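## Task

Take the loose end of the yellow network patch cord and push it into the port beneath the yellow label until the latch catches, clip side up; the cord must be at rest shortly after you end the scene.

## Robot and tools

Robot: two six-joint arms, left_arm and right_arm, each with a parallel two-finger gripper. Each scene starts from a new random layout and has its own task; call finished_scene with that scene's number (1 or 2) once its cord is seated and still. Nothing may end up on the floor, and the cord should not be released while it is still moving.

Scene frame: origin at table-top height, midway between the arms; +x points out over the table, +z up, left_arm sits on the +y side. Measured bases: left_arm at (-0.054, +0.340, 0) m, right_arm at (+0.067, -0.392, 0) m, both nearly unrotated. Reported hand positions and orientations (end_effector_position in metres, end_effector_quat_wxyz, velocities in m/s and rad/s) use this frame and may be off by a few cm. The gripper's fingers point along its own +z and open along its own x; the reported point lies between the pads, fingertips 17.5 mm further out. A block about 10 cm long juts out toward the gripper's -y side.

Motion numbers. Every commanded row holds 18 numbers covering both arms, even when only one moves: left dx, dy, dz, rx, ry, rz, left gripper position, force_limit, speed, then the same nine for the right arm. The six pose numbers are an offset, not a pose: they count from that arm's current Hand target and run along the Hand target's own axes (not the scene axes). Scale: 1.0 equals 0.6 m for dx/dy/dz and 180 degrees for the rotation vector rx/ry/rz; each number lies in [-1, 1]. Sending all six as 0 re-requests the current Hand target. The controller limits commanded orientation to 32 degrees from the measured one per step.

Gripper numbers, same [-1, 1] range: position +1 is open (50 mm), about -0.65 brings the pads together, -1 means close until stopped (use it to grip). force_limit maps -1/0/+1 to about 20/102/185 N per pad; speed maps -1/0/+1 to 20/85/150 mm/s. Both start at +1. A 0 is a real command, so to leave a gripper alone resend its previous three numbers. New force or speed values only apply after a position change of at least 0.01. object_status: 0 moving, 1 blocked while opening, 2 blocked while closing (a grip), 3 reached the set opening or pads met.

Tools:
- execute_actions(actions, cameras): actions is a list of actions; each action is up to 15 rows of 18 numbers, one row per 1/30 s step, the last row held to fill 15 steps. All rows of one action count from the pose at that action's start; every new action or call starts from the then-current Hand target, so a repeated offset moves further. An empty list returns state plus all camera images.
- move(target, speed, blend, stop_force, zero, blocking, cameras): straight-line paths for both grippers. target is one 18-number row or a list of up to 15 rows; every row is an offset from the Hand targets at the move's start, not from the previous row. speed in m/s (0.002 to 3.6, default 0.25; rotation up to twice that in rad/s). blend in metres rounds corners in a list (0 stops at each). stop_force in N (3 to 120, shared by both arms) ends an arm's path when its wrist sensor feels that much push; omit it when backing away from a contact or when the gripper rotates. zero (only with stop_force) chooses whether to re-zero first. blocking=false returns after 0.5 s while the move continues (not allowed with stop_force). Paths cap at 10 s and do not avoid obstacles. Result adds a move: line such as done, off_target, moving, held or fault, plus limits (paced = pose clipped, held = steps withheld).
- wait(seconds 0 to 10, cameras): lets the scene run with last commands held.
- stop(cameras): brakes a running move.
- zoom_image(camera, region): camera is cam_left_wrist or cam_right_wrist; region [x0, y0, x1, y1] in pixels, at most 504 by 504, from the newest full image.
- zero_wrist_force(arm): subtracts the current wrist reading from later ones.
- finished_scene(scene): ends the scene for good.

Cameras: cam_left_wrist and cam_right_wrist, both 672x504, mounted on the wrists; calibration is given in OpenCV form and may be slightly off. Images appear only when requested or with an empty actions list.

Result lines: Hand target (last commanded pose, from which the next offsets count; the gripper often stops a little short, and the next command re-asks for it), joint positions and torques, wrist force and torque along the gripper's own axes (plus the peak since last shown), Tool commands, object_status and position_measured (opening about (250 - value) x 0.202 mm). Joint velocities may say within noise.

Cautions: arms are stiff, so aiming even slightly beyond a firm contact can trigger a fault stop; approach slowly with stop_force. Contact torque at a joint limit (wrist joints about 17 N m) or about 150 N outside force freezes that arm for 10 s. Keep the arms apart: a clearance check holds commands that bring them too close, and hard contact between them can fail the scene. Do not slam fixed or heavy objects. Avoid paths close to an arm's own base, and avoid long stretched holds or pushing at unreachable poses, which overheat motors (MOTOR HOT at 70 °C, a braked arm at 85 °C).

Each tool is called after ">>>" as name(argument=value, ...), one argument or row to a line, values as JSON.

## Session

>>> execute_actions(
  actions=[],
)

Scene clock: 0.00 s.
left_arm: end_effector_position=(+0.1890, +0.1274, +0.1807) position_measured=3 object_status=3 end_effector_quat_wxyz=(-0.379, +0.734, +0.156, -0.542) | right_arm: end_effector_position=(+0.7479, -0.0098, +0.2842) position_measured=3 object_status=3 end_effector_quat_wxyz=(-0.239, +0.777, +0.570, +0.124)
Joint positions: left_arm=[-0.841 -1.036 1.62 -0.721 -1.979 0.696] | right_arm=[3.656 -2.182 -1.025 -1.292 2.075 0.881]
Joint velocities: within noise
Joint torques (N m): no reading
Wrist force (N): no reading
Wrist torque (N m): no reading
Wrist force, peak (N): no reading
Hand target: left_arm +0.1890, +0.1274, +0.1807; -0.379, +0.734, +0.156, -0.542 | right_arm +0.7479, -0.0098, +0.2842; -0.239, +0.777, +0.570, +0.124
Tool commands: left_gripper/position=+1.0 left_gripper/force_limit=+1.0 left_gripper/speed=+1.0 right_gripper/position=+1.0 right_gripper/force_limit=+1.0 right_gripper/speed=+1.0

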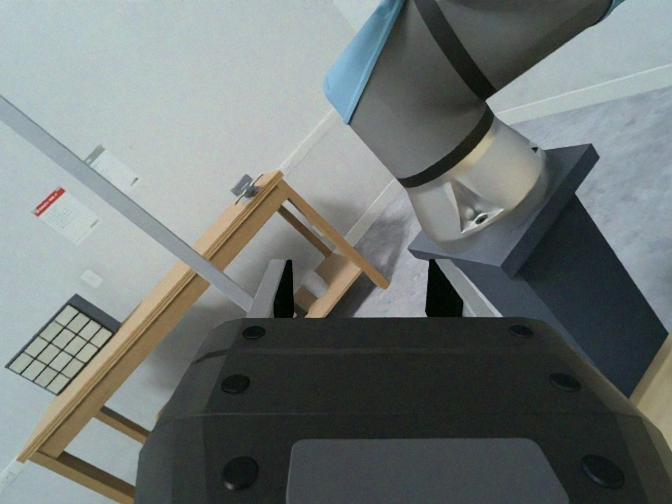

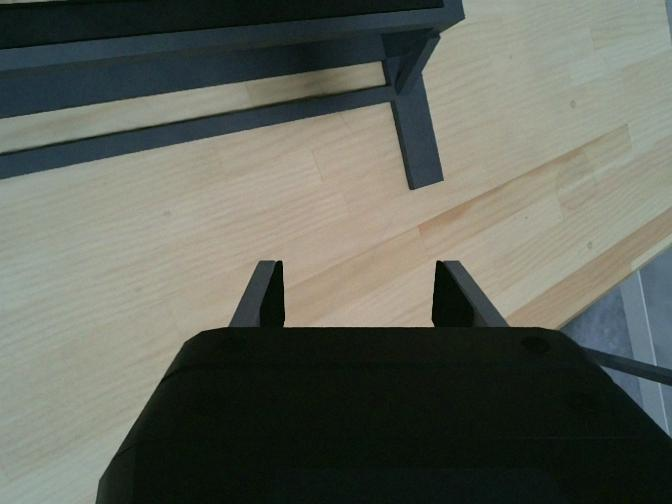

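>>> move(
  target=[-0.192,-0.288,-0.22,0.258,0.745,0.186,1,1,1,0,0,0,0,0,0,1,1,1],
  speed=0.35,
  cameras=["all"],
)

Scene clock: 17.23 s.
left_arm: end_effector_position=(+0.2990, +0.1173, +0.4005) position_measured=3 object_status=3 end_effector_quat_wxyz=(-0.353, +0.611, -0.614, +0.355) end_effector_velocity=(+0.000, -0.001, +0.001) end_effector_angular_velocity=(-0.003, +0.000, -0.003) | right_arm: end_effector_position=(+0.7479, -0.0098, +0.2842) position_measured=3 object_status=3 end_effector_quat_wxyz=(-0.239, +0.777, +0.570, +0.124)
Joint positions: left_arm=[-1.62 -2.261 2.153 -1.435 -0.522 1.538] | right_arm=[3.656 -2.182 -1.025 -1.292 2.075 0.881]
Joint velocities: left_arm=[-0.001 0 -0.001 -0.005 0 0.003] | right_arm=[within noise]
Joint torques (N m): left_arm=[-5.35 -5.39 -33.56 -5.35 5.53 0.95] | right_arm=[-0.13 52.34 23.31 3.22 1.43 0.03]
Wrist force (N): left_arm=[-1.3 1.0 0.6] | right_arm=[-0.1 0.0 -0.4]
Wrist torque (N m): left_arm=[0.27 0.25 -0.04] | right_arm=[0.01 0.02 0.00]
Wrist force, peak (N): left_arm=[-7.7 -3.7 -1.3] | right_arm=[-0.1 -0.3 -0.6]
Hand target: left_arm +0.2990, +0.1173, +0.4006; -0.353, +0.611, -0.613, +0.355 | right_arm +0.7479, -0.0098, +0.2842; -0.239, +0.777, +0.570, +0.124
Off the commanded pose: left_arm 0.000 m, 0 deg | right_arm 0.000 m, 0 deg.
move: done
camera_calibration:
cam_left_wrist: T_world_to_cam=[[-0.0324081, -0.999451, -0.00686166, 0.141631], [-0.751492, 0.0288928, -0.65911, 0.502913], [0.658946, -0.016204, -0.752016, 0.238411], [0, 0, 0, 1]] pos_world=[0.225425, 0.130886, 0.511736]

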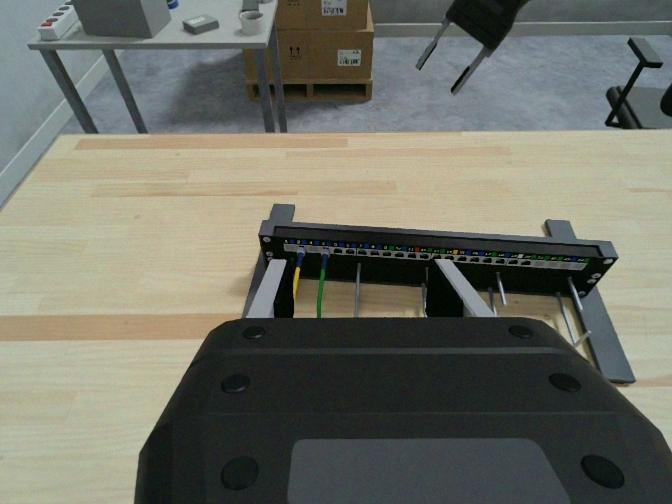

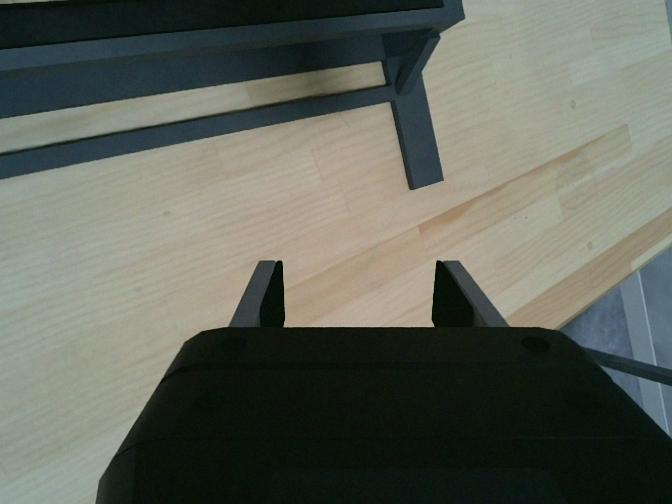

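>>> zoom_image(
  camera="cam_left_wrist",
  region=[250, 190, 450, 340],
)

>>> zoom_image(
  camera="cam_left_wrist",
  region=[440, 190, 640, 390],
)

Scaled by 2.520 from the camera's 672x504 image, which has a finer 960x720 frame.

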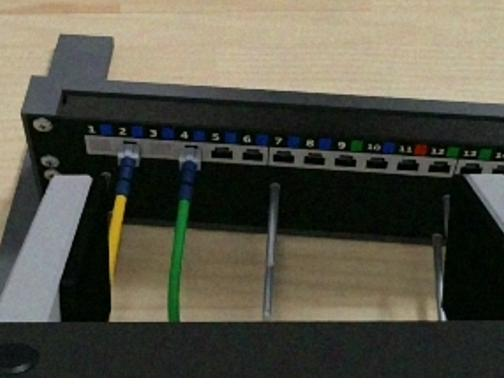

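Scaled by 2.520 from the camera's 672x504 image, which has a finer 960x720 frame.

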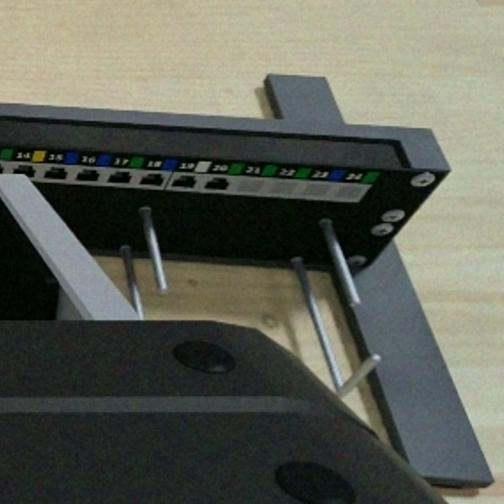

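>>> move(
  target=[0,-0.06,-0.13,-0.222,0,0,1,1,1,0,0,0,0,0,0,1,1,1],
  cameras=["cam_left_wrist"],
)

>>> zoom_image(
  camera="cam_left_wrist",
  region=[100, 0, 580, 340],
)

Scene clock: 30.30 s.
left_arm: end_effector_position=(+0.2494, +0.1177, +0.4707) position_measured=3 object_status=3 end_effector_quat_wxyz=(-0.123, +0.694, -0.698, +0.124) | right_arm: end_effector_position=(+0.7479, -0.0098, +0.2842) position_measured=3 object_status=3 end_effector_quat_wxyz=(-0.239, +0.777, +0.570, +0.124)
Joint positions: left_arm=[-1.278 -2.011 1.604 -1.282 -1.238 1.917] | right_arm=[3.656 -2.182 -1.025 -1.292 2.075 0.881]
Joint torques (N m): left_arm=[6.6 0.67 -30.99 -2.96 -1.43 1.01] | right_arm=[-0.14 52.73 23.56 3.16 1.53 0.04]
Wrist force (N): left_arm=[-1.2 1.5 0.5] | right_arm=[0.0 -0.1 -0.3]
Wrist torque (N m): left_arm=[0.24 0.05 -0.19] | right_arm=[-0.01 0.00 0.00]
Wrist force, peak (N): left_arm=[-2.2 2.1 2.0] | right_arm=[0.1 -0.4 -0.6]
Hand target: left_arm +0.2493, +0.1176, +0.4707; -0.123, +0.694, -0.698, +0.124 | right_arm +0.7479, -0.0098, +0.2842; -0.239, +0.777, +0.570, +0.124
Off the commanded pose: left_arm 0.000 m, 0 deg | right_arm 0.000 m, 0 deg.
move: done
camera_calibration:
cam_left_wrist: T_world_to_cam=[[-0.0308032, -0.999446, 0.0126144, 0.131246], [-0.99927, 0.0305078, -0.022974, 0.274003], [0.0225765, -0.0133129, -0.999656, 0.598784], [0, 0, 0, 1]] pos_world=[0.264328, 0.130786, 0.603218]
Images, in order (width x height): cam_left_wrist 672x504.

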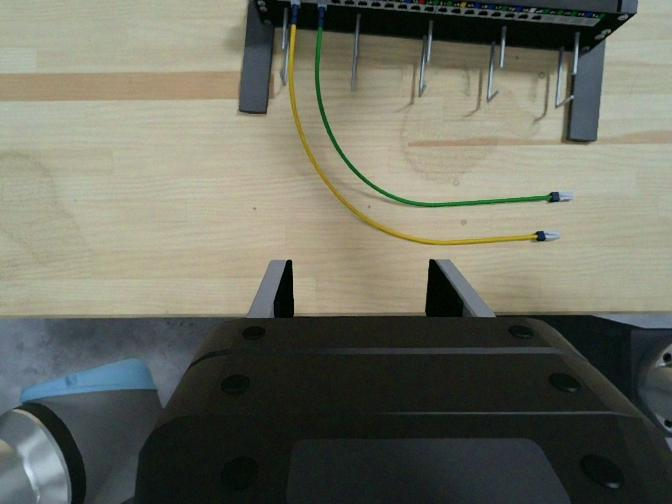

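Scaled by 1.050 from the camera's 672x504 image, which has a finer 960x720 frame.

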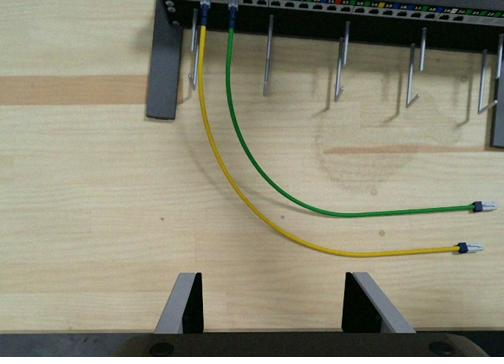

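>>> move(
  target=[0,0,0,0,0,0,1,1,1,-0.753,-0.30,-0.36,0.092,0.0985,0.386,1,1,1],
  cameras=["cam_right_wrist"],
  speed=0.3,
)

>>> move(
  target=[0.363,0.133,0.557,0.087,0.251,0.435,1,1,1,0,0,0,0,0,0,1,1,1],
  cameras=["all"],
  speed=0.3,
)

>>> zoom_image(
  camera="cam_left_wrist",
  region=[250, 120, 430, 300],
)

Scene clock: 59.67 s.
left_arm: end_effector_position=(+0.2493, +0.1176, +0.4707) position_measured=3 object_status=3 end_effector_quat_wxyz=(-0.123, +0.694, -0.698, +0.124) | right_arm: end_effector_position=(+0.4507, -0.4508, +0.3009) position_measured=3 object_status=3 end_effector_quat_wxyz=(-0.448, +0.894, -0.001, -0.001)
Joint positions: left_arm=[-1.277 -2.011 1.604 -1.282 -1.239 1.917] | right_arm=[2.817 -1.512 -1.867 -1.73 2.435 1.07]
Joint torques (N m): left_arm=[-2.67 -6.1 -31.34 -2.31 0.59 -1] | right_arm=[-6.07 15.41 9.36 0.09 4.68 -0.75]
Wrist force (N): left_arm=[-1.3 1.3 0.6] | right_arm=[-0.1 -0.5 0.5]
Wrist torque (N m): left_arm=[0.20 0.06 -0.19] | right_arm=[0.26 -0.40 -0.04]
Wrist force, peak (N): left_arm=[-1.6 1.3 0.8] | right_arm=[4.0 -5.2 3.3]
Hand target: left_arm +0.2493, +0.1176, +0.4707; -0.123, +0.694, -0.698, +0.124 | right_arm +0.4506, -0.4508, +0.3008; -0.448, +0.894, -0.001, -0.001
Off the commanded pose: left_arm 0.000 m, 0 deg | right_arm 0.000 m, 0 deg.
move: done
camera_calibration:
cam_right_wrist: T_world_to_cam=[[0.999931, 0.00408121, 0.0110475, -0.44672], [0.00959995, -0.825838, -0.563826, -0.186093], [0.00682234, 0.563893, -0.82582, 0.627242], [0, 0, 0, 1]] pos_world=[0.444196, -0.505557, 0.418]
Images, in order (width x height): cam_right_wrist 672x504.

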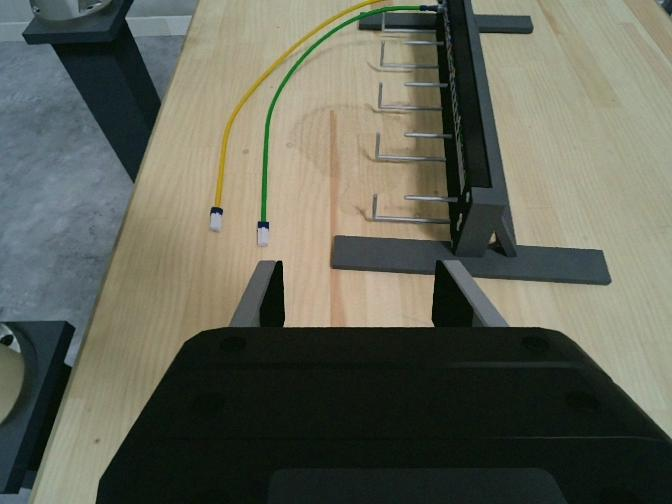

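Scene clock: 62.83 s.
left_arm: end_effector_position=(+0.2885, -0.1006, +0.1298) position_measured=3 object_status=3 end_effector_quat_wxyz=(+0.000, +0.003, +0.940, -0.342) | right_arm: end_effector_position=(+0.4506, -0.4508, +0.3008) position_measured=3 object_status=3 end_effector_quat_wxyz=(-0.448, +0.894, -0.001, -0.001)
Joint positions: left_arm=[-1.011 -1.353 2.249 -3.076 -1.937 3.62] | right_arm=[2.817 -1.512 -1.867 -1.73 2.435 1.069]
Joint torques (N m): left_arm=[-7.31 -17.16 -5.96 -4.87 -1.07 0.93] | right_arm=[-5.71 20.2 7.25 -0.04 4.91 -0.74]
Wrist force (N): left_arm=[-1.3 0.7 0.7] | right_arm=[-0.1 -0.5 0.4]
Wrist torque (N m): left_arm=[0.19 0.09 -0.09] | right_arm=[0.26 -0.40 -0.04]
Wrist force, peak (N): left_arm=[-1.7 1.3 2.7] | right_arm=[0.1 -0.9 0.2]
Hand target: left_arm +0.2884, -0.1007, +0.1297; +0.000, +0.003, +0.940, -0.342 | right_arm +0.4506, -0.4508, +0.3008; -0.448, +0.894, -0.001, -0.001
Off the commanded pose: left_arm 0.000 m, 0 deg | right_arm 0.000 m, 0 deg.
move: done
camera_calibration:
cam_left_wrist: T_world_to_cam=[[-0.999439, 0.0335053, -0.000191502, 0.303602], [0.031315, 0.932041, -0.360996, 0.149273], [-0.0119168, -0.360799, -0.932567, 0.220534], [0, 0, 0, 1]] pos_world=[0.301385, -0.0697323, 0.259608]
cam_right_wrist: T_world_to_cam=[[0.999934, 0.00402466, 0.0107708, -0.446534], [0.00939868, -0.825713, -0.564012, -0.185862], [0.00662361, 0.564076, -0.825696, 0.627372], [0, 0, 0, 1]] pos_world=[0.444096, -0.505557, 0.418]

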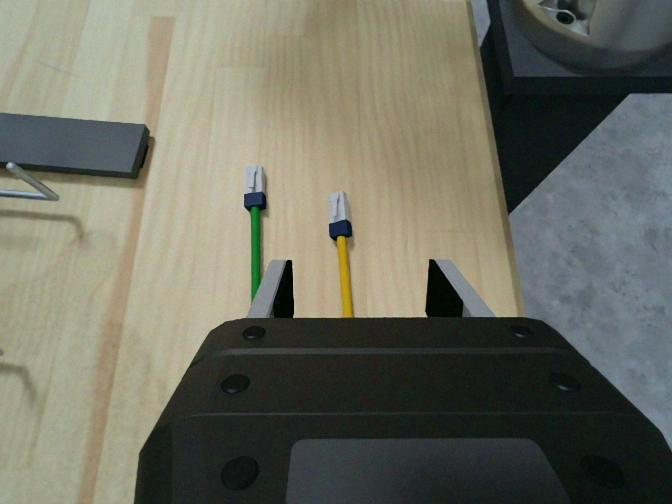

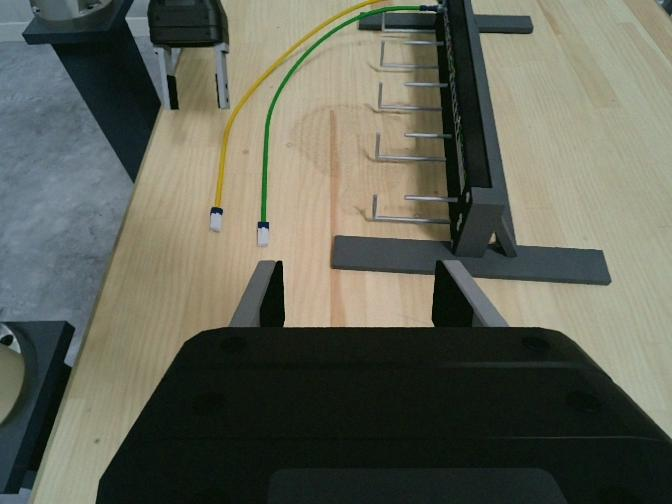

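Scaled by 2.800 from the camera's 672x504 image, which has a finer 960x720 frame.

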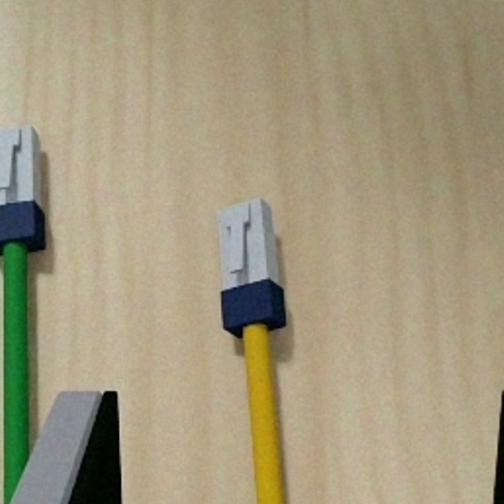

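>>> move(
  target=[-0.006,0.0352,0.1439,0.111,0,0,0.4,-1,-0.5,0,0,0,0,0,0,1,1,1],
  cameras=["all"],
  speed=0.2,
)

>>> zoom_image(
  camera="cam_left_wrist",
  region=[230, 170, 450, 335],
)

>>> zoom_image(
  camera="cam_right_wrist",
  region=[140, 100, 300, 260],
)

Scene clock: 80.97 s.
left_arm: end_effector_position=(+0.2920, -0.1400, +0.0501) position_measured=92 object_status=3 end_effector_quat_wxyz=(+0.000, +0.003, +0.866, -0.500) | right_arm: end_effector_position=(+0.4506, -0.4508, +0.3008) position_measured=3 object_status=3 end_effector_quat_wxyz=(-0.448, +0.894, -0.001, -0.001)
Joint positions: left_arm=[-0.977 -0.856 2.238 -3.904 -2.102 3.491] | right_arm=[2.817 -1.512 -1.867 -1.73 2.435 1.069]
Joint torques (N m): left_arm=[-5.44 -23.93 -2.55 -6 0.76 -0.89] | right_arm=[-5.53 26.33 8.1 0.21 4.66 -0.76]
Wrist force (N): left_arm=[-1.1 0.8 0.3] | right_arm=[0.0 -0.3 0.2]
Wrist torque (N m): left_arm=[0.22 0.20 0.11] | right_arm=[0.29 -0.42 -0.03]
Wrist force, peak (N): left_arm=[-1.0 2.6 1.5] | right_arm=[-0.1 -0.9 0.3]
Hand target: left_arm +0.2919, -0.1400, +0.0500; +0.000, +0.003, +0.866, -0.500 | right_arm +0.4506, -0.4508, +0.3008; -0.448, +0.894, -0.001, -0.001
Off the commanded pose: left_arm 0.000 m, 0 deg | right_arm 0.000 m, 0 deg.
move: done
camera_calibration:
cam_left_wrist: T_world_to_cam=[[-0.99941, 0.0328607, -0.00996566, 0.308806], [0.0313028, 0.752536, -0.657806, 0.146787], [-0.0141164, -0.657731, -0.753121, 0.0820763], [0, 0, 0, 1]] pos_world=[0.305187, -0.0666261, 0.161448]
cam_right_wrist: T_world_to_cam=[[0.999934, 0.00402466, 0.0107708, -0.446534], [0.00939868, -0.825713, -0.564012, -0.185862], [0.00662361, 0.564076, -0.825696, 0.627372], [0, 0, 0, 1]] pos_world=[0.444096, -0.505557, 0.418]

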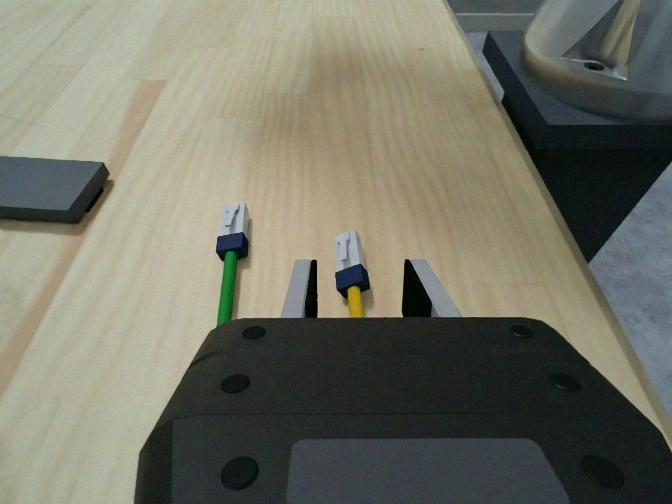

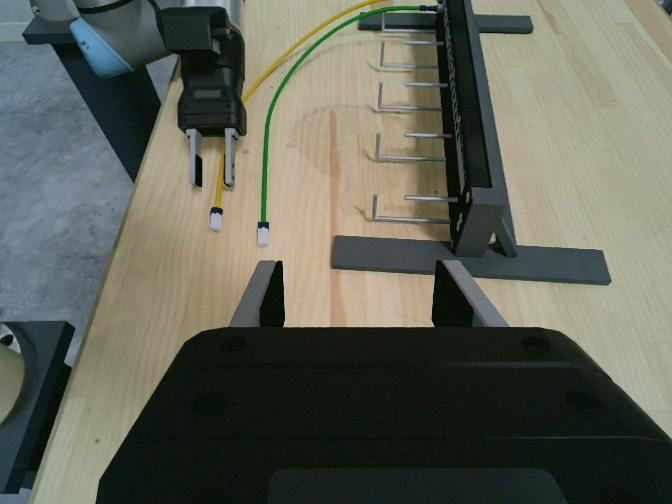

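Scaled by 2.291 from the camera's 672x504 image, which has a finer 960x720 frame.

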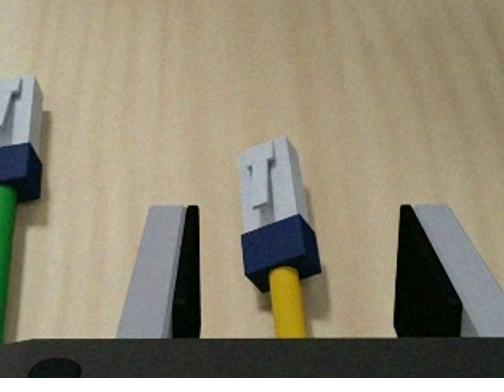

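Scaled by 3.150 from the camera's 672x504 image, which has a finer 960x720 frame.

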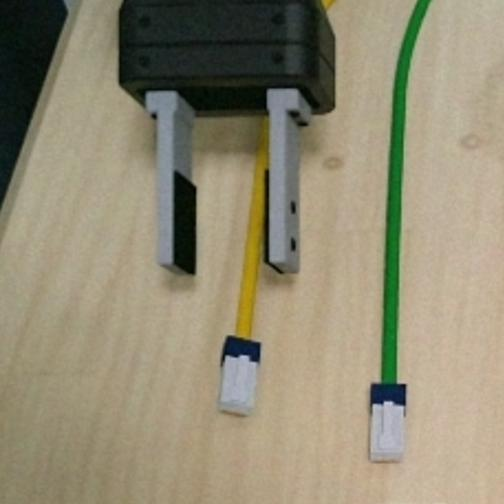

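>>> move(
  target=[-0.0015,0.0213,0.0638,0,-0.012,-0.007,0.4,-1,-0.5,0,0,0,0,0,0,1,1,1],
  cameras=["all"],
  speed=0.05,
  stop_force=8,
)

>>> zoom_image(
  camera="cam_left_wrist",
  region=[230, 170, 450, 335],
)

>>> zoom_image(
  camera="cam_right_wrist",
  region=[140, 120, 300, 280],
)

Scene clock: 91.00 s.
left_arm: end_effector_position=(+0.2925, -0.1600, +0.0274) position_measured=92 object_status=3 end_effector_quat_wxyz=(+0.008, -0.011, +0.866, -0.500) | right_arm: end_effector_position=(+0.4506, -0.4508, +0.3008) position_measured=3 object_status=3 end_effector_quat_wxyz=(-0.448, +0.894, -0.001, -0.001)
Joint positions: left_arm=[-1.018 -0.782 2.199 -3.963 -2.043 3.443] | right_arm=[2.817 -1.512 -1.867 -1.73 2.435 1.069]
Joint torques (N m): left_arm=[-6.66 -24.15 -17.95 -5.78 1.94 -1.08] | right_arm=[-5.92 33.66 8.23 0.44 4.62 -0.62]
Wrist force (N): left_arm=[-0.8 0.0 -0.2] | right_arm=[0.0 -0.4 0.4]
Wrist torque (N m): left_arm=[0.24 0.15 0.06] | right_arm=[0.27 -0.41 -0.04]
Wrist force, peak (N): left_arm=[-2.7 -13.9 -7.2] | right_arm=[-0.1 -0.7 0.5]
Hand target: left_arm +0.2925, -0.1600, +0.0274; +0.008, -0.011, +0.866, -0.500 (not the last commanded pose) | right_arm +0.4506, -0.4508, +0.3008; -0.448, +0.894, -0.001, -0.001
Off the commanded pose: left_arm 0.010 m, 1 deg | right_arm 0.000 m, 0 deg.
move: contact (left_arm)
camera_calibration:
cam_left_wrist: T_world_to_cam=[[-0.999954, 0.000371115, -0.0096357, 0.30469], [0.00661774, 0.753205, -0.657753, 0.154264], [0.00701355, -0.657786, -0.753172, 0.0457321], [0, 0, 0, 1]] pos_world=[0.303334, -0.0862233, 0.138847]
cam_right_wrist: T_world_to_cam=[[0.999934, 0.00402466, 0.0107708, -0.446534], [0.00939868, -0.825713, -0.564012, -0.185862], [0.00662361, 0.564076, -0.825696, 0.627372], [0, 0, 0, 1]] pos_world=[0.444096, -0.505557, 0.418]

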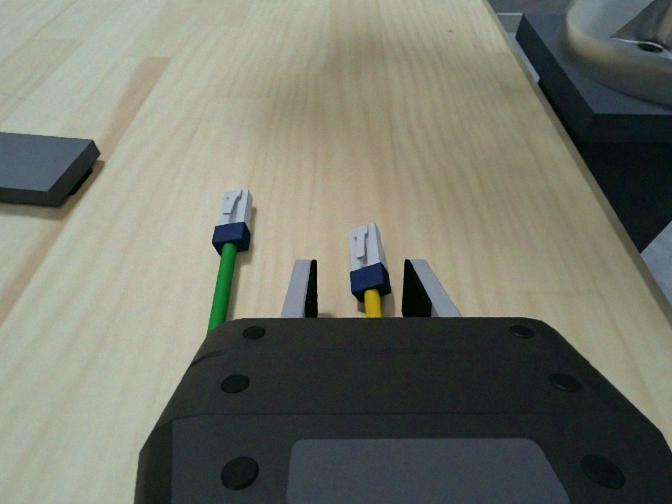

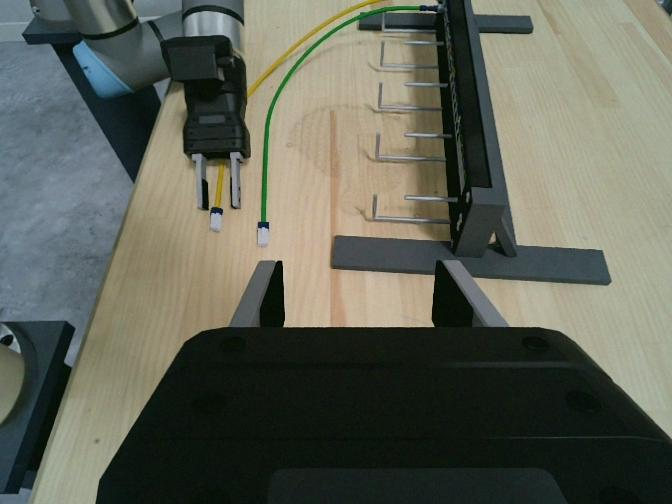

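Scaled by 2.291 from the camera's 672x504 image, which has a finer 960x720 frame.

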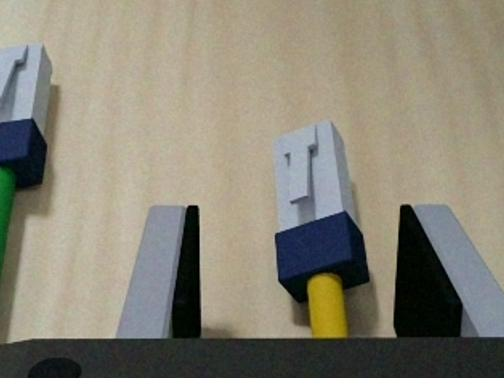

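Scaled by 3.150 from the camera's 672x504 image, which has a finer 960x720 frame.

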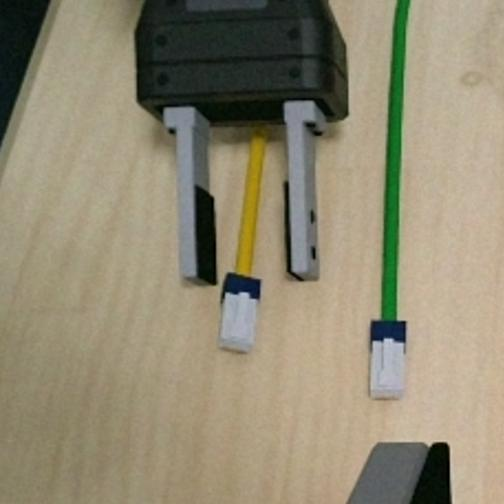

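>>> move(
  target=[0,-0.0081,0.0107,0,0,0,0.4,-1,-0.5,0,0,0,0,0,0,1,1,1],
  cameras=["all"],
  speed=0.05,
)

>>> zoom_image(
  camera="cam_left_wrist",
  region=[230, 170, 450, 335],
)

>>> zoom_image(
  camera="cam_right_wrist",
  region=[180, 160, 260, 240],
)

Scene clock: 100.93 s.
left_arm: end_effector_position=(+0.2927, -0.1681, +0.0284) position_measured=92 object_status=3 end_effector_quat_wxyz=(+0.008, -0.011, +0.866, -0.500) | right_arm: end_effector_position=(+0.4506, -0.4508, +0.3008) position_measured=3 object_status=3 end_effector_quat_wxyz=(-0.448, +0.894, -0.001, -0.001)
Joint positions: left_arm=[-1.028 -0.782 2.184 -3.951 -2.034 3.437] | right_arm=[2.817 -1.512 -1.867 -1.73 2.435 1.069]
Joint torques (N m): left_arm=[4.73 -25.84 3.31 -4.95 -0.5 -0.35] | right_arm=[-5.56 34.22 8.31 0.67 4.55 -0.6]
Wrist force (N): left_arm=[-0.9 0.8 0.3] | right_arm=[-0.1 -0.7 0.3]
Wrist torque (N m): left_arm=[0.24 0.17 0.05] | right_arm=[0.23 -0.39 -0.03]
Wrist force, peak (N): left_arm=[-1.6 1.2 -0.2] | right_arm=[-0.4 -0.7 0.4]
Hand target: left_arm +0.2927, -0.1679, +0.0284; +0.008, -0.011, +0.866, -0.500 | right_arm +0.4506, -0.4508, +0.3008; -0.448, +0.894, -0.001, -0.001
Off the commanded pose: left_arm 0.000 m, 0 deg | right_arm 0.000 m, 0 deg.
move: done
camera_calibration:
cam_left_wrist: T_world_to_cam=[[-0.999954, 0.000371115, -0.0096357, 0.304903], [0.00661774, 0.753205, -0.657753, 0.161096], [0.00701355, -0.657786, -0.753172, 0.04109], [0, 0, 0, 1]] pos_world=[0.303534, -0.0944233, 0.139847]
cam_right_wrist: T_world_to_cam=[[0.999933, 0.00410759, 0.0108266, -0.446515], [0.00949867, -0.825712, -0.564012, -0.185906], [0.00662295, 0.564077, -0.825696, 0.627372], [0, 0, 0, 1]] pos_world=[0.444096, -0.505557, 0.418]

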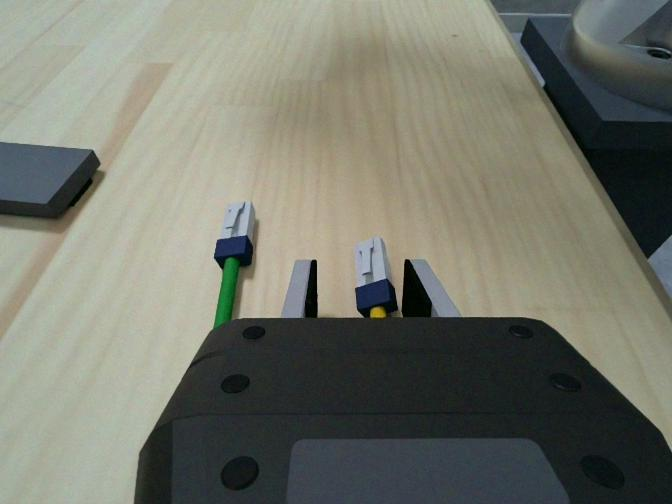

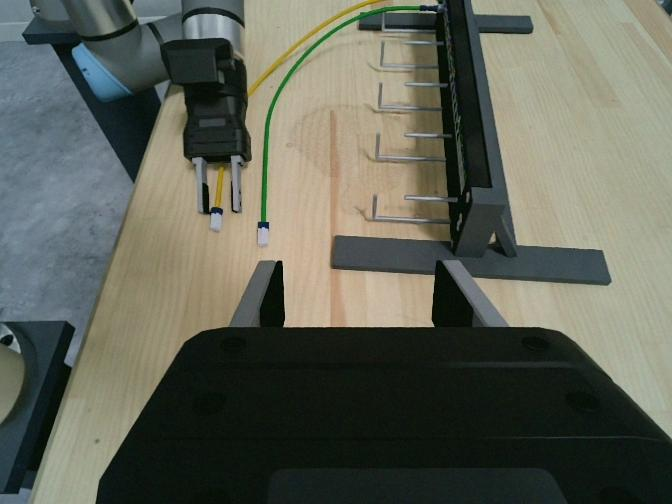

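Scaled by 2.291 from the camera's 672x504 image, which has a finer 960x720 frame.

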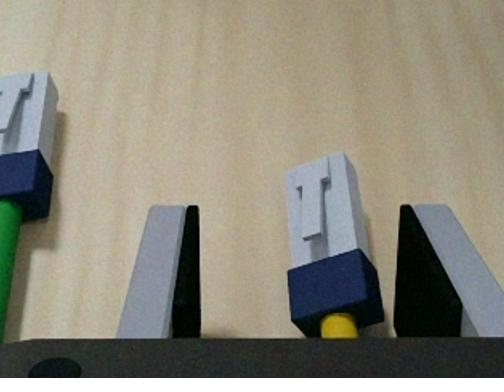

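Scaled by 6.300 from the camera's 672x504 image, which has a finer 960x720 frame.

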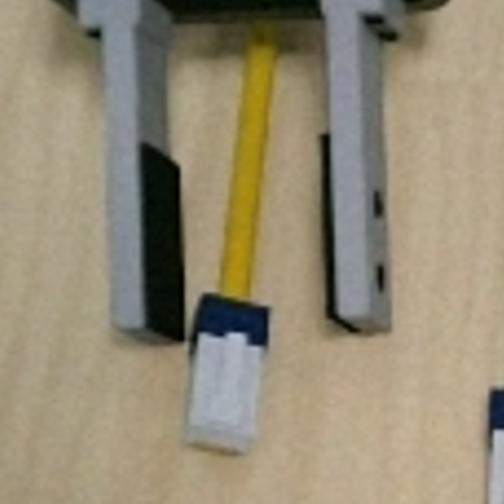

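>>> move(
  target=[
    [0.0075,0,0,0,0,0,0.4,-1,-0.5,0,0,0,0,0,0,1,1,1],
    [0.0075,0,0,0,0,0,-1,-1,-1,0,0,0,0,0,0,1,1,1],
  ],
  cameras=["all"],
  speed=0.05,
)

>>> zoom_image(
  camera="cam_left_wrist",
  region=[230, 170, 450, 335],
)

>>> zoom_image(
  camera="cam_right_wrist",
  region=[180, 160, 260, 240],
)

Scene clock: 106.83 s.
left_arm: end_effector_position=(+0.2882, -0.1681, +0.0284) position_measured=186 object_status=2 end_effector_quat_wxyz=(+0.008, -0.011, +0.866, -0.500) | right_arm: end_effector_position=(+0.4506, -0.4508, +0.3008) position_measured=3 object_status=3 end_effector_quat_wxyz=(-0.448, +0.894, -0.001, -0.001)
Joint positions: left_arm=[-1.037 -0.783 2.193 -3.961 -2.027 3.431] | right_arm=[2.817 -1.512 -1.867 -1.73 2.435 1.069]
Joint torques (N m): left_arm=[4.82 -63.51 -17.93 -1.54 -3.25 0.56] | right_arm=[-5.37 33.58 7.53 0.95 4.66 -0.52]
Wrist force (N): left_arm=[-0.8 0.9 0.4] | right_arm=[0.0 -0.3 0.3]
Wrist torque (N m): left_arm=[0.26 0.15 0.04] | right_arm=[0.29 -0.41 -0.04]
Wrist force, peak (N): left_arm=[-0.8 1.0 0.5] | right_arm=[-0.2 -0.7 0.6]
Hand target: left_arm +0.2882, -0.1681, +0.0284; +0.008, -0.011, +0.866, -0.500 | right_arm +0.4506, -0.4508, +0.3008; -0.448, +0.894, -0.001, -0.001
Off the commanded pose: left_arm 0.000 m, 0 deg | right_arm 0.000 m, 0 deg.
move: done
camera_calibration:
cam_left_wrist: T_world_to_cam=[[-0.999954, 0.000371115, -0.0096357, 0.300402], [0.00661774, 0.753205, -0.657753, 0.160985], [0.00701355, -0.657786, -0.753172, 0.041112], [0, 0, 0, 1]] pos_world=[0.299034, -0.0943233, 0.139747]
cam_right_wrist: T_world_to_cam=[[0.999933, 0.00410759, 0.0108266, -0.446515], [0.00949867, -0.825712, -0.564012, -0.185906], [0.00662295, 0.564077, -0.825696, 0.627372], [0, 0, 0, 1]] pos_world=[0.444096, -0.505557, 0.418]

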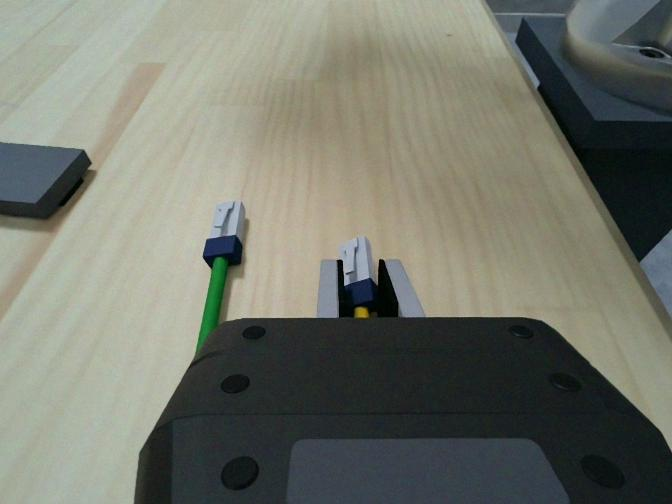

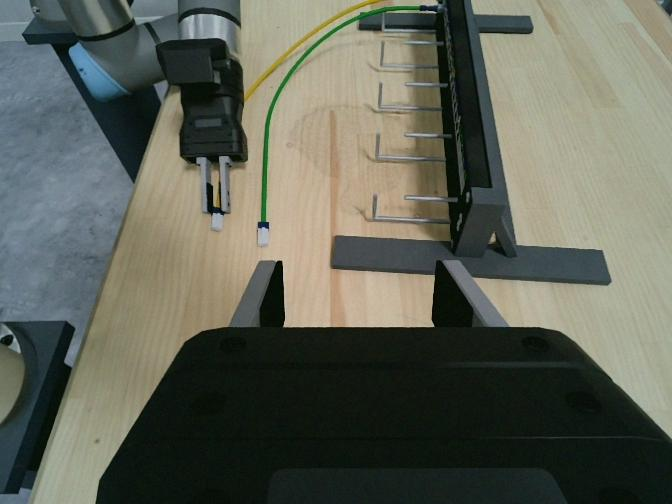

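Scaled by 2.291 from the camera's 672x504 image, which has a finer 960x720 frame.

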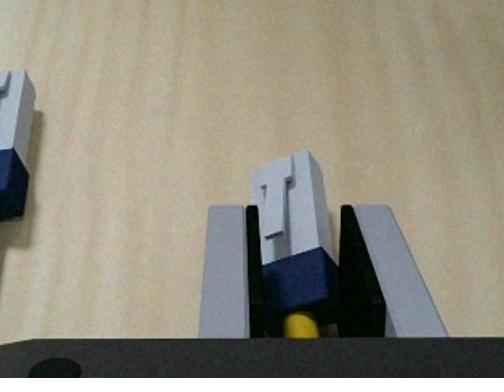

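Scaled by 6.300 from the camera's 672x504 image, which has a finer 960x720 frame.

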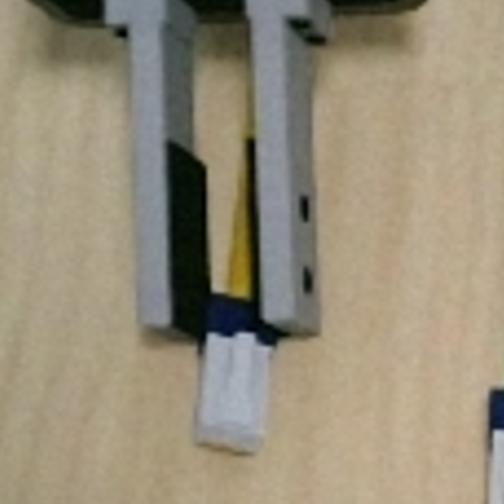

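>>> move(
  target=[0,-0.0722,-0.0417,0,0,0,-1,-1,-1,0,0,0,0,0,0,1,1,1],
  cameras=["all"],
  speed=0.1,
)

>>> zoom_image(
  camera="cam_left_wrist",
  region=[310, 220, 410, 320],
)

>>> zoom_image(
  camera="cam_right_wrist",
  region=[180, 160, 260, 240],
)

Scene clock: 114.03 s.
left_arm: end_effector_position=(+0.2881, -0.1680, +0.0784) position_measured=186 object_status=2 end_effector_quat_wxyz=(+0.008, -0.011, +0.866, -0.500) | right_arm: end_effector_position=(+0.4506, -0.4508, +0.3008) position_measured=3 object_status=3 end_effector_quat_wxyz=(-0.448, +0.894, -0.001, -0.001)
Joint positions: left_arm=[-1.037 -0.926 2.217 -3.842 -2.027 3.431] | right_arm=[2.817 -1.512 -1.867 -1.73 2.435 1.069]
Joint torques (N m): left_arm=[-12.52 -37.02 -21.42 -3.39 2.07 0.83] | right_arm=[-4.6 33.83 8.47 1.14 4.5 -0.36]
Wrist force (N): left_arm=[-1.3 1.0 0.8] | right_arm=[0.0 -0.5 0.5]
Wrist torque (N m): left_arm=[0.22 0.21 0.11] | right_arm=[0.26 -0.42 -0.03]
Wrist force, peak (N): left_arm=[-0.9 2.6 1.2] | right_arm=[-0.2 -0.7 0.6]
Hand target: left_arm +0.2881, -0.1681, +0.0784; +0.008, -0.011, +0.866, -0.500 | right_arm +0.4506, -0.4508, +0.3008; -0.448, +0.894, -0.001, -0.001
Off the commanded pose: left_arm 0.000 m, 0 deg | right_arm 0.000 m, 0 deg.
move: done
camera_calibration:
cam_left_wrist: T_world_to_cam=[[-0.999954, 0.000371726, -0.00963573, 0.300785], [0.00661875, 0.753155, -0.65781, 0.193945], [0.00701267, -0.657843, -0.753122, 0.078832], [0, 0, 0, 1]] pos_world=[0.298934, -0.0943233, 0.189847]
cam_right_wrist: T_world_to_cam=[[0.999933, 0.00410759, 0.0108266, -0.446515], [0.00949867, -0.825712, -0.564012, -0.185906], [0.00662295, 0.564077, -0.825696, 0.627372], [0, 0, 0, 1]] pos_world=[0.444096, -0.505557, 0.418]

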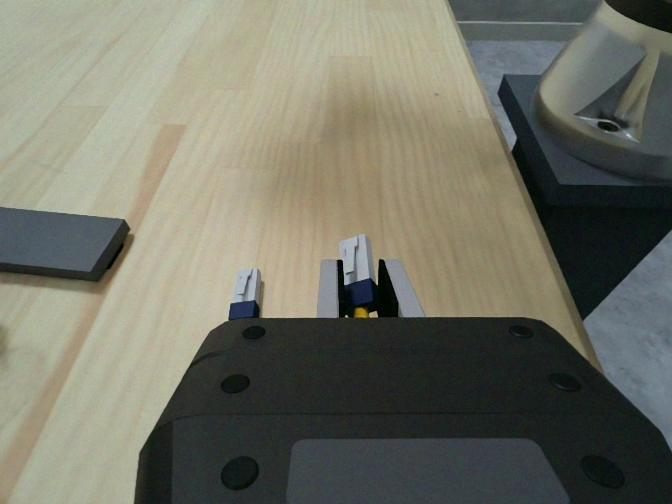

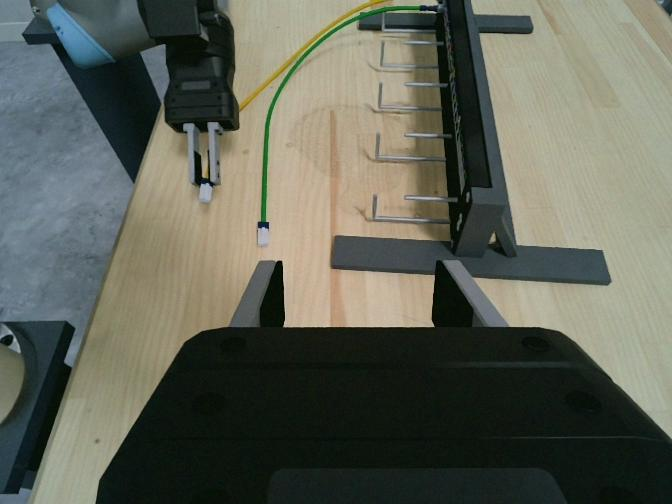

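Scaled by 5.040 from the camera's 672x504 image, which has a finer 960x720 frame.

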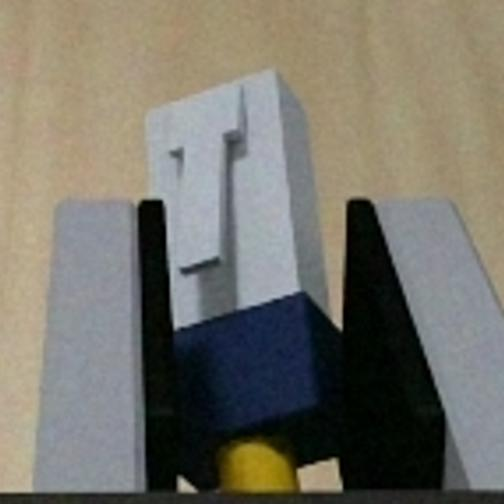

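Scaled by 6.300 from the camera's 672x504 image, which has a finer 960x720 frame.

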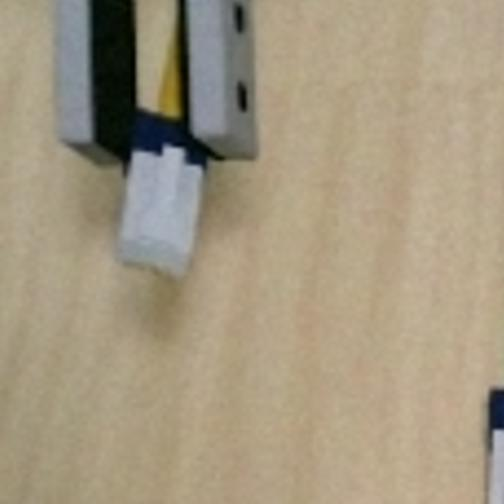

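>>> move(
  target=[-0.305,0.021,-0.242,-0.001,-0.371,-0.214,-1,-1,-1,0,0,0,0,0,0,1,1,1],
  cameras=["all"],
  speed=0.2,
)

>>> zoom_image(
  camera="cam_left_wrist",
  region=[230, 200, 450, 330],
)

>>> zoom_image(
  camera="cam_right_wrist",
  region=[330, 0, 530, 200],
)

Scene clock: 134.20 s.
left_arm: end_effector_position=(+0.4674, -0.0312, +0.1408) position_measured=186 object_status=2 end_effector_quat_wxyz=(+0.318, -0.548, +0.670, -0.386) | right_arm: end_effector_position=(+0.4506, -0.4508, +0.3008) position_measured=3 object_status=3 end_effector_quat_wxyz=(-0.448, +0.894, -0.001, -0.001)
Joint positions: left_arm=[-1.159 -1.139 2.24 -3.473 -0.801 2.551] | right_arm=[2.817 -1.512 -1.867 -1.73 2.435 1.069]
Joint torques (N m): left_arm=[-7.05 -22.65 -2.23 -1.94 1.51 -1.18] | right_arm=[-5.53 34.53 8.77 1.58 4.41 -0.23]
Wrist force (N): left_arm=[-0.4 0.9 0.2] | right_arm=[-0.2 -0.5 0.3]
Wrist torque (N m): left_arm=[0.30 0.15 0.09] | right_arm=[0.27 -0.39 -0.03]
Wrist force, peak (N): left_arm=[-1.5 1.4 -0.1] | right_arm=[-0.2 -0.7 0.6]
Hand target: left_arm +0.4674, -0.0312, +0.1406; +0.318, -0.548, +0.670, -0.386 | right_arm +0.4506, -0.4508, +0.3008; -0.448, +0.894, -0.001, -0.001
Off the commanded pose: left_arm 0.000 m, 0 deg | right_arm 0.000 m, 0 deg.
move: done
camera_calibration:
cam_left_wrist: T_world_to_cam=[[-0.223815, -0.974585, -0.00953366, 0.0873879], [-0.732299, 0.174612, -0.658217, 0.458052], [0.643153, -0.140337, -0.752768, -0.0666666], [0, 0, 0, 1]] pos_world=[0.397866, -0.00417024, 0.252146]
cam_right_wrist: T_world_to_cam=[[0.999933, 0.00410759, 0.0108266, -0.446515], [0.00949867, -0.825712, -0.564012, -0.185906], [0.00662295, 0.564077, -0.825696, 0.627372], [0, 0, 0, 1]] pos_world=[0.444096, -0.505557, 0.418]

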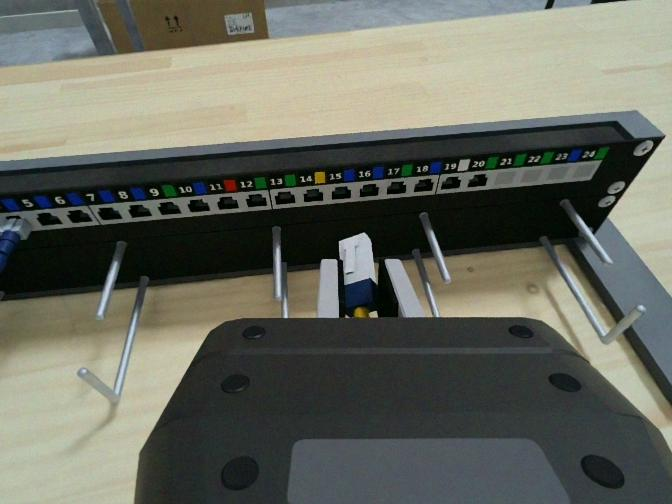

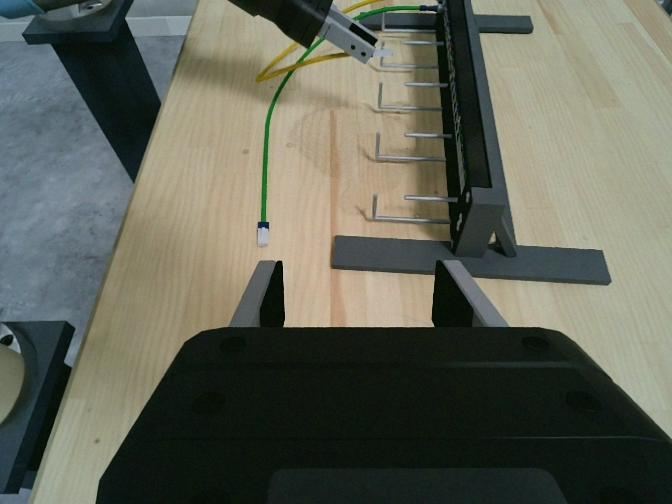

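Scaled by 2.291 from the camera's 672x504 image, which has a finer 960x720 frame.

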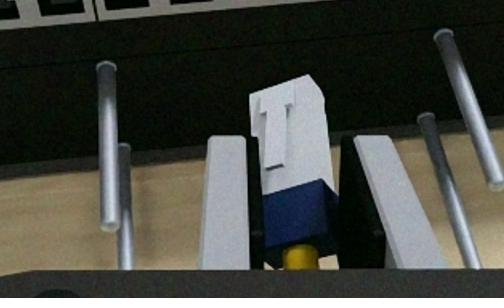

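Scaled by 2.520 from the camera's 672x504 image, which has a finer 960x720 frame.

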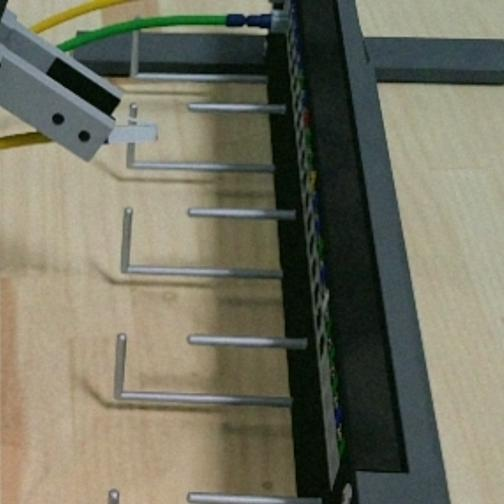

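>>> zoom_image(
  camera="cam_left_wrist",
  region=[260, 160, 370, 250],
)

>>> zoom_image(
  camera="cam_right_wrist",
  region=[400, 20, 500, 120],
)

Scaled by 4.582 from the camera's 672x504 image, which has a finer 960x720 frame.

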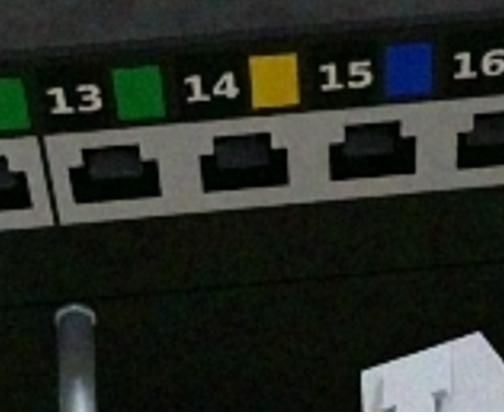

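Scaled by 5.040 from the camera's 672x504 image, which has a finer 960x720 frame.

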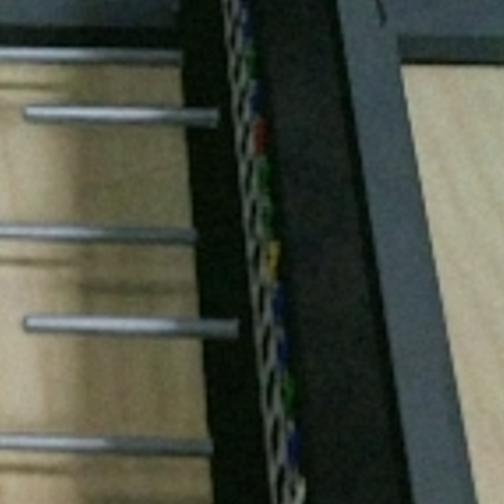

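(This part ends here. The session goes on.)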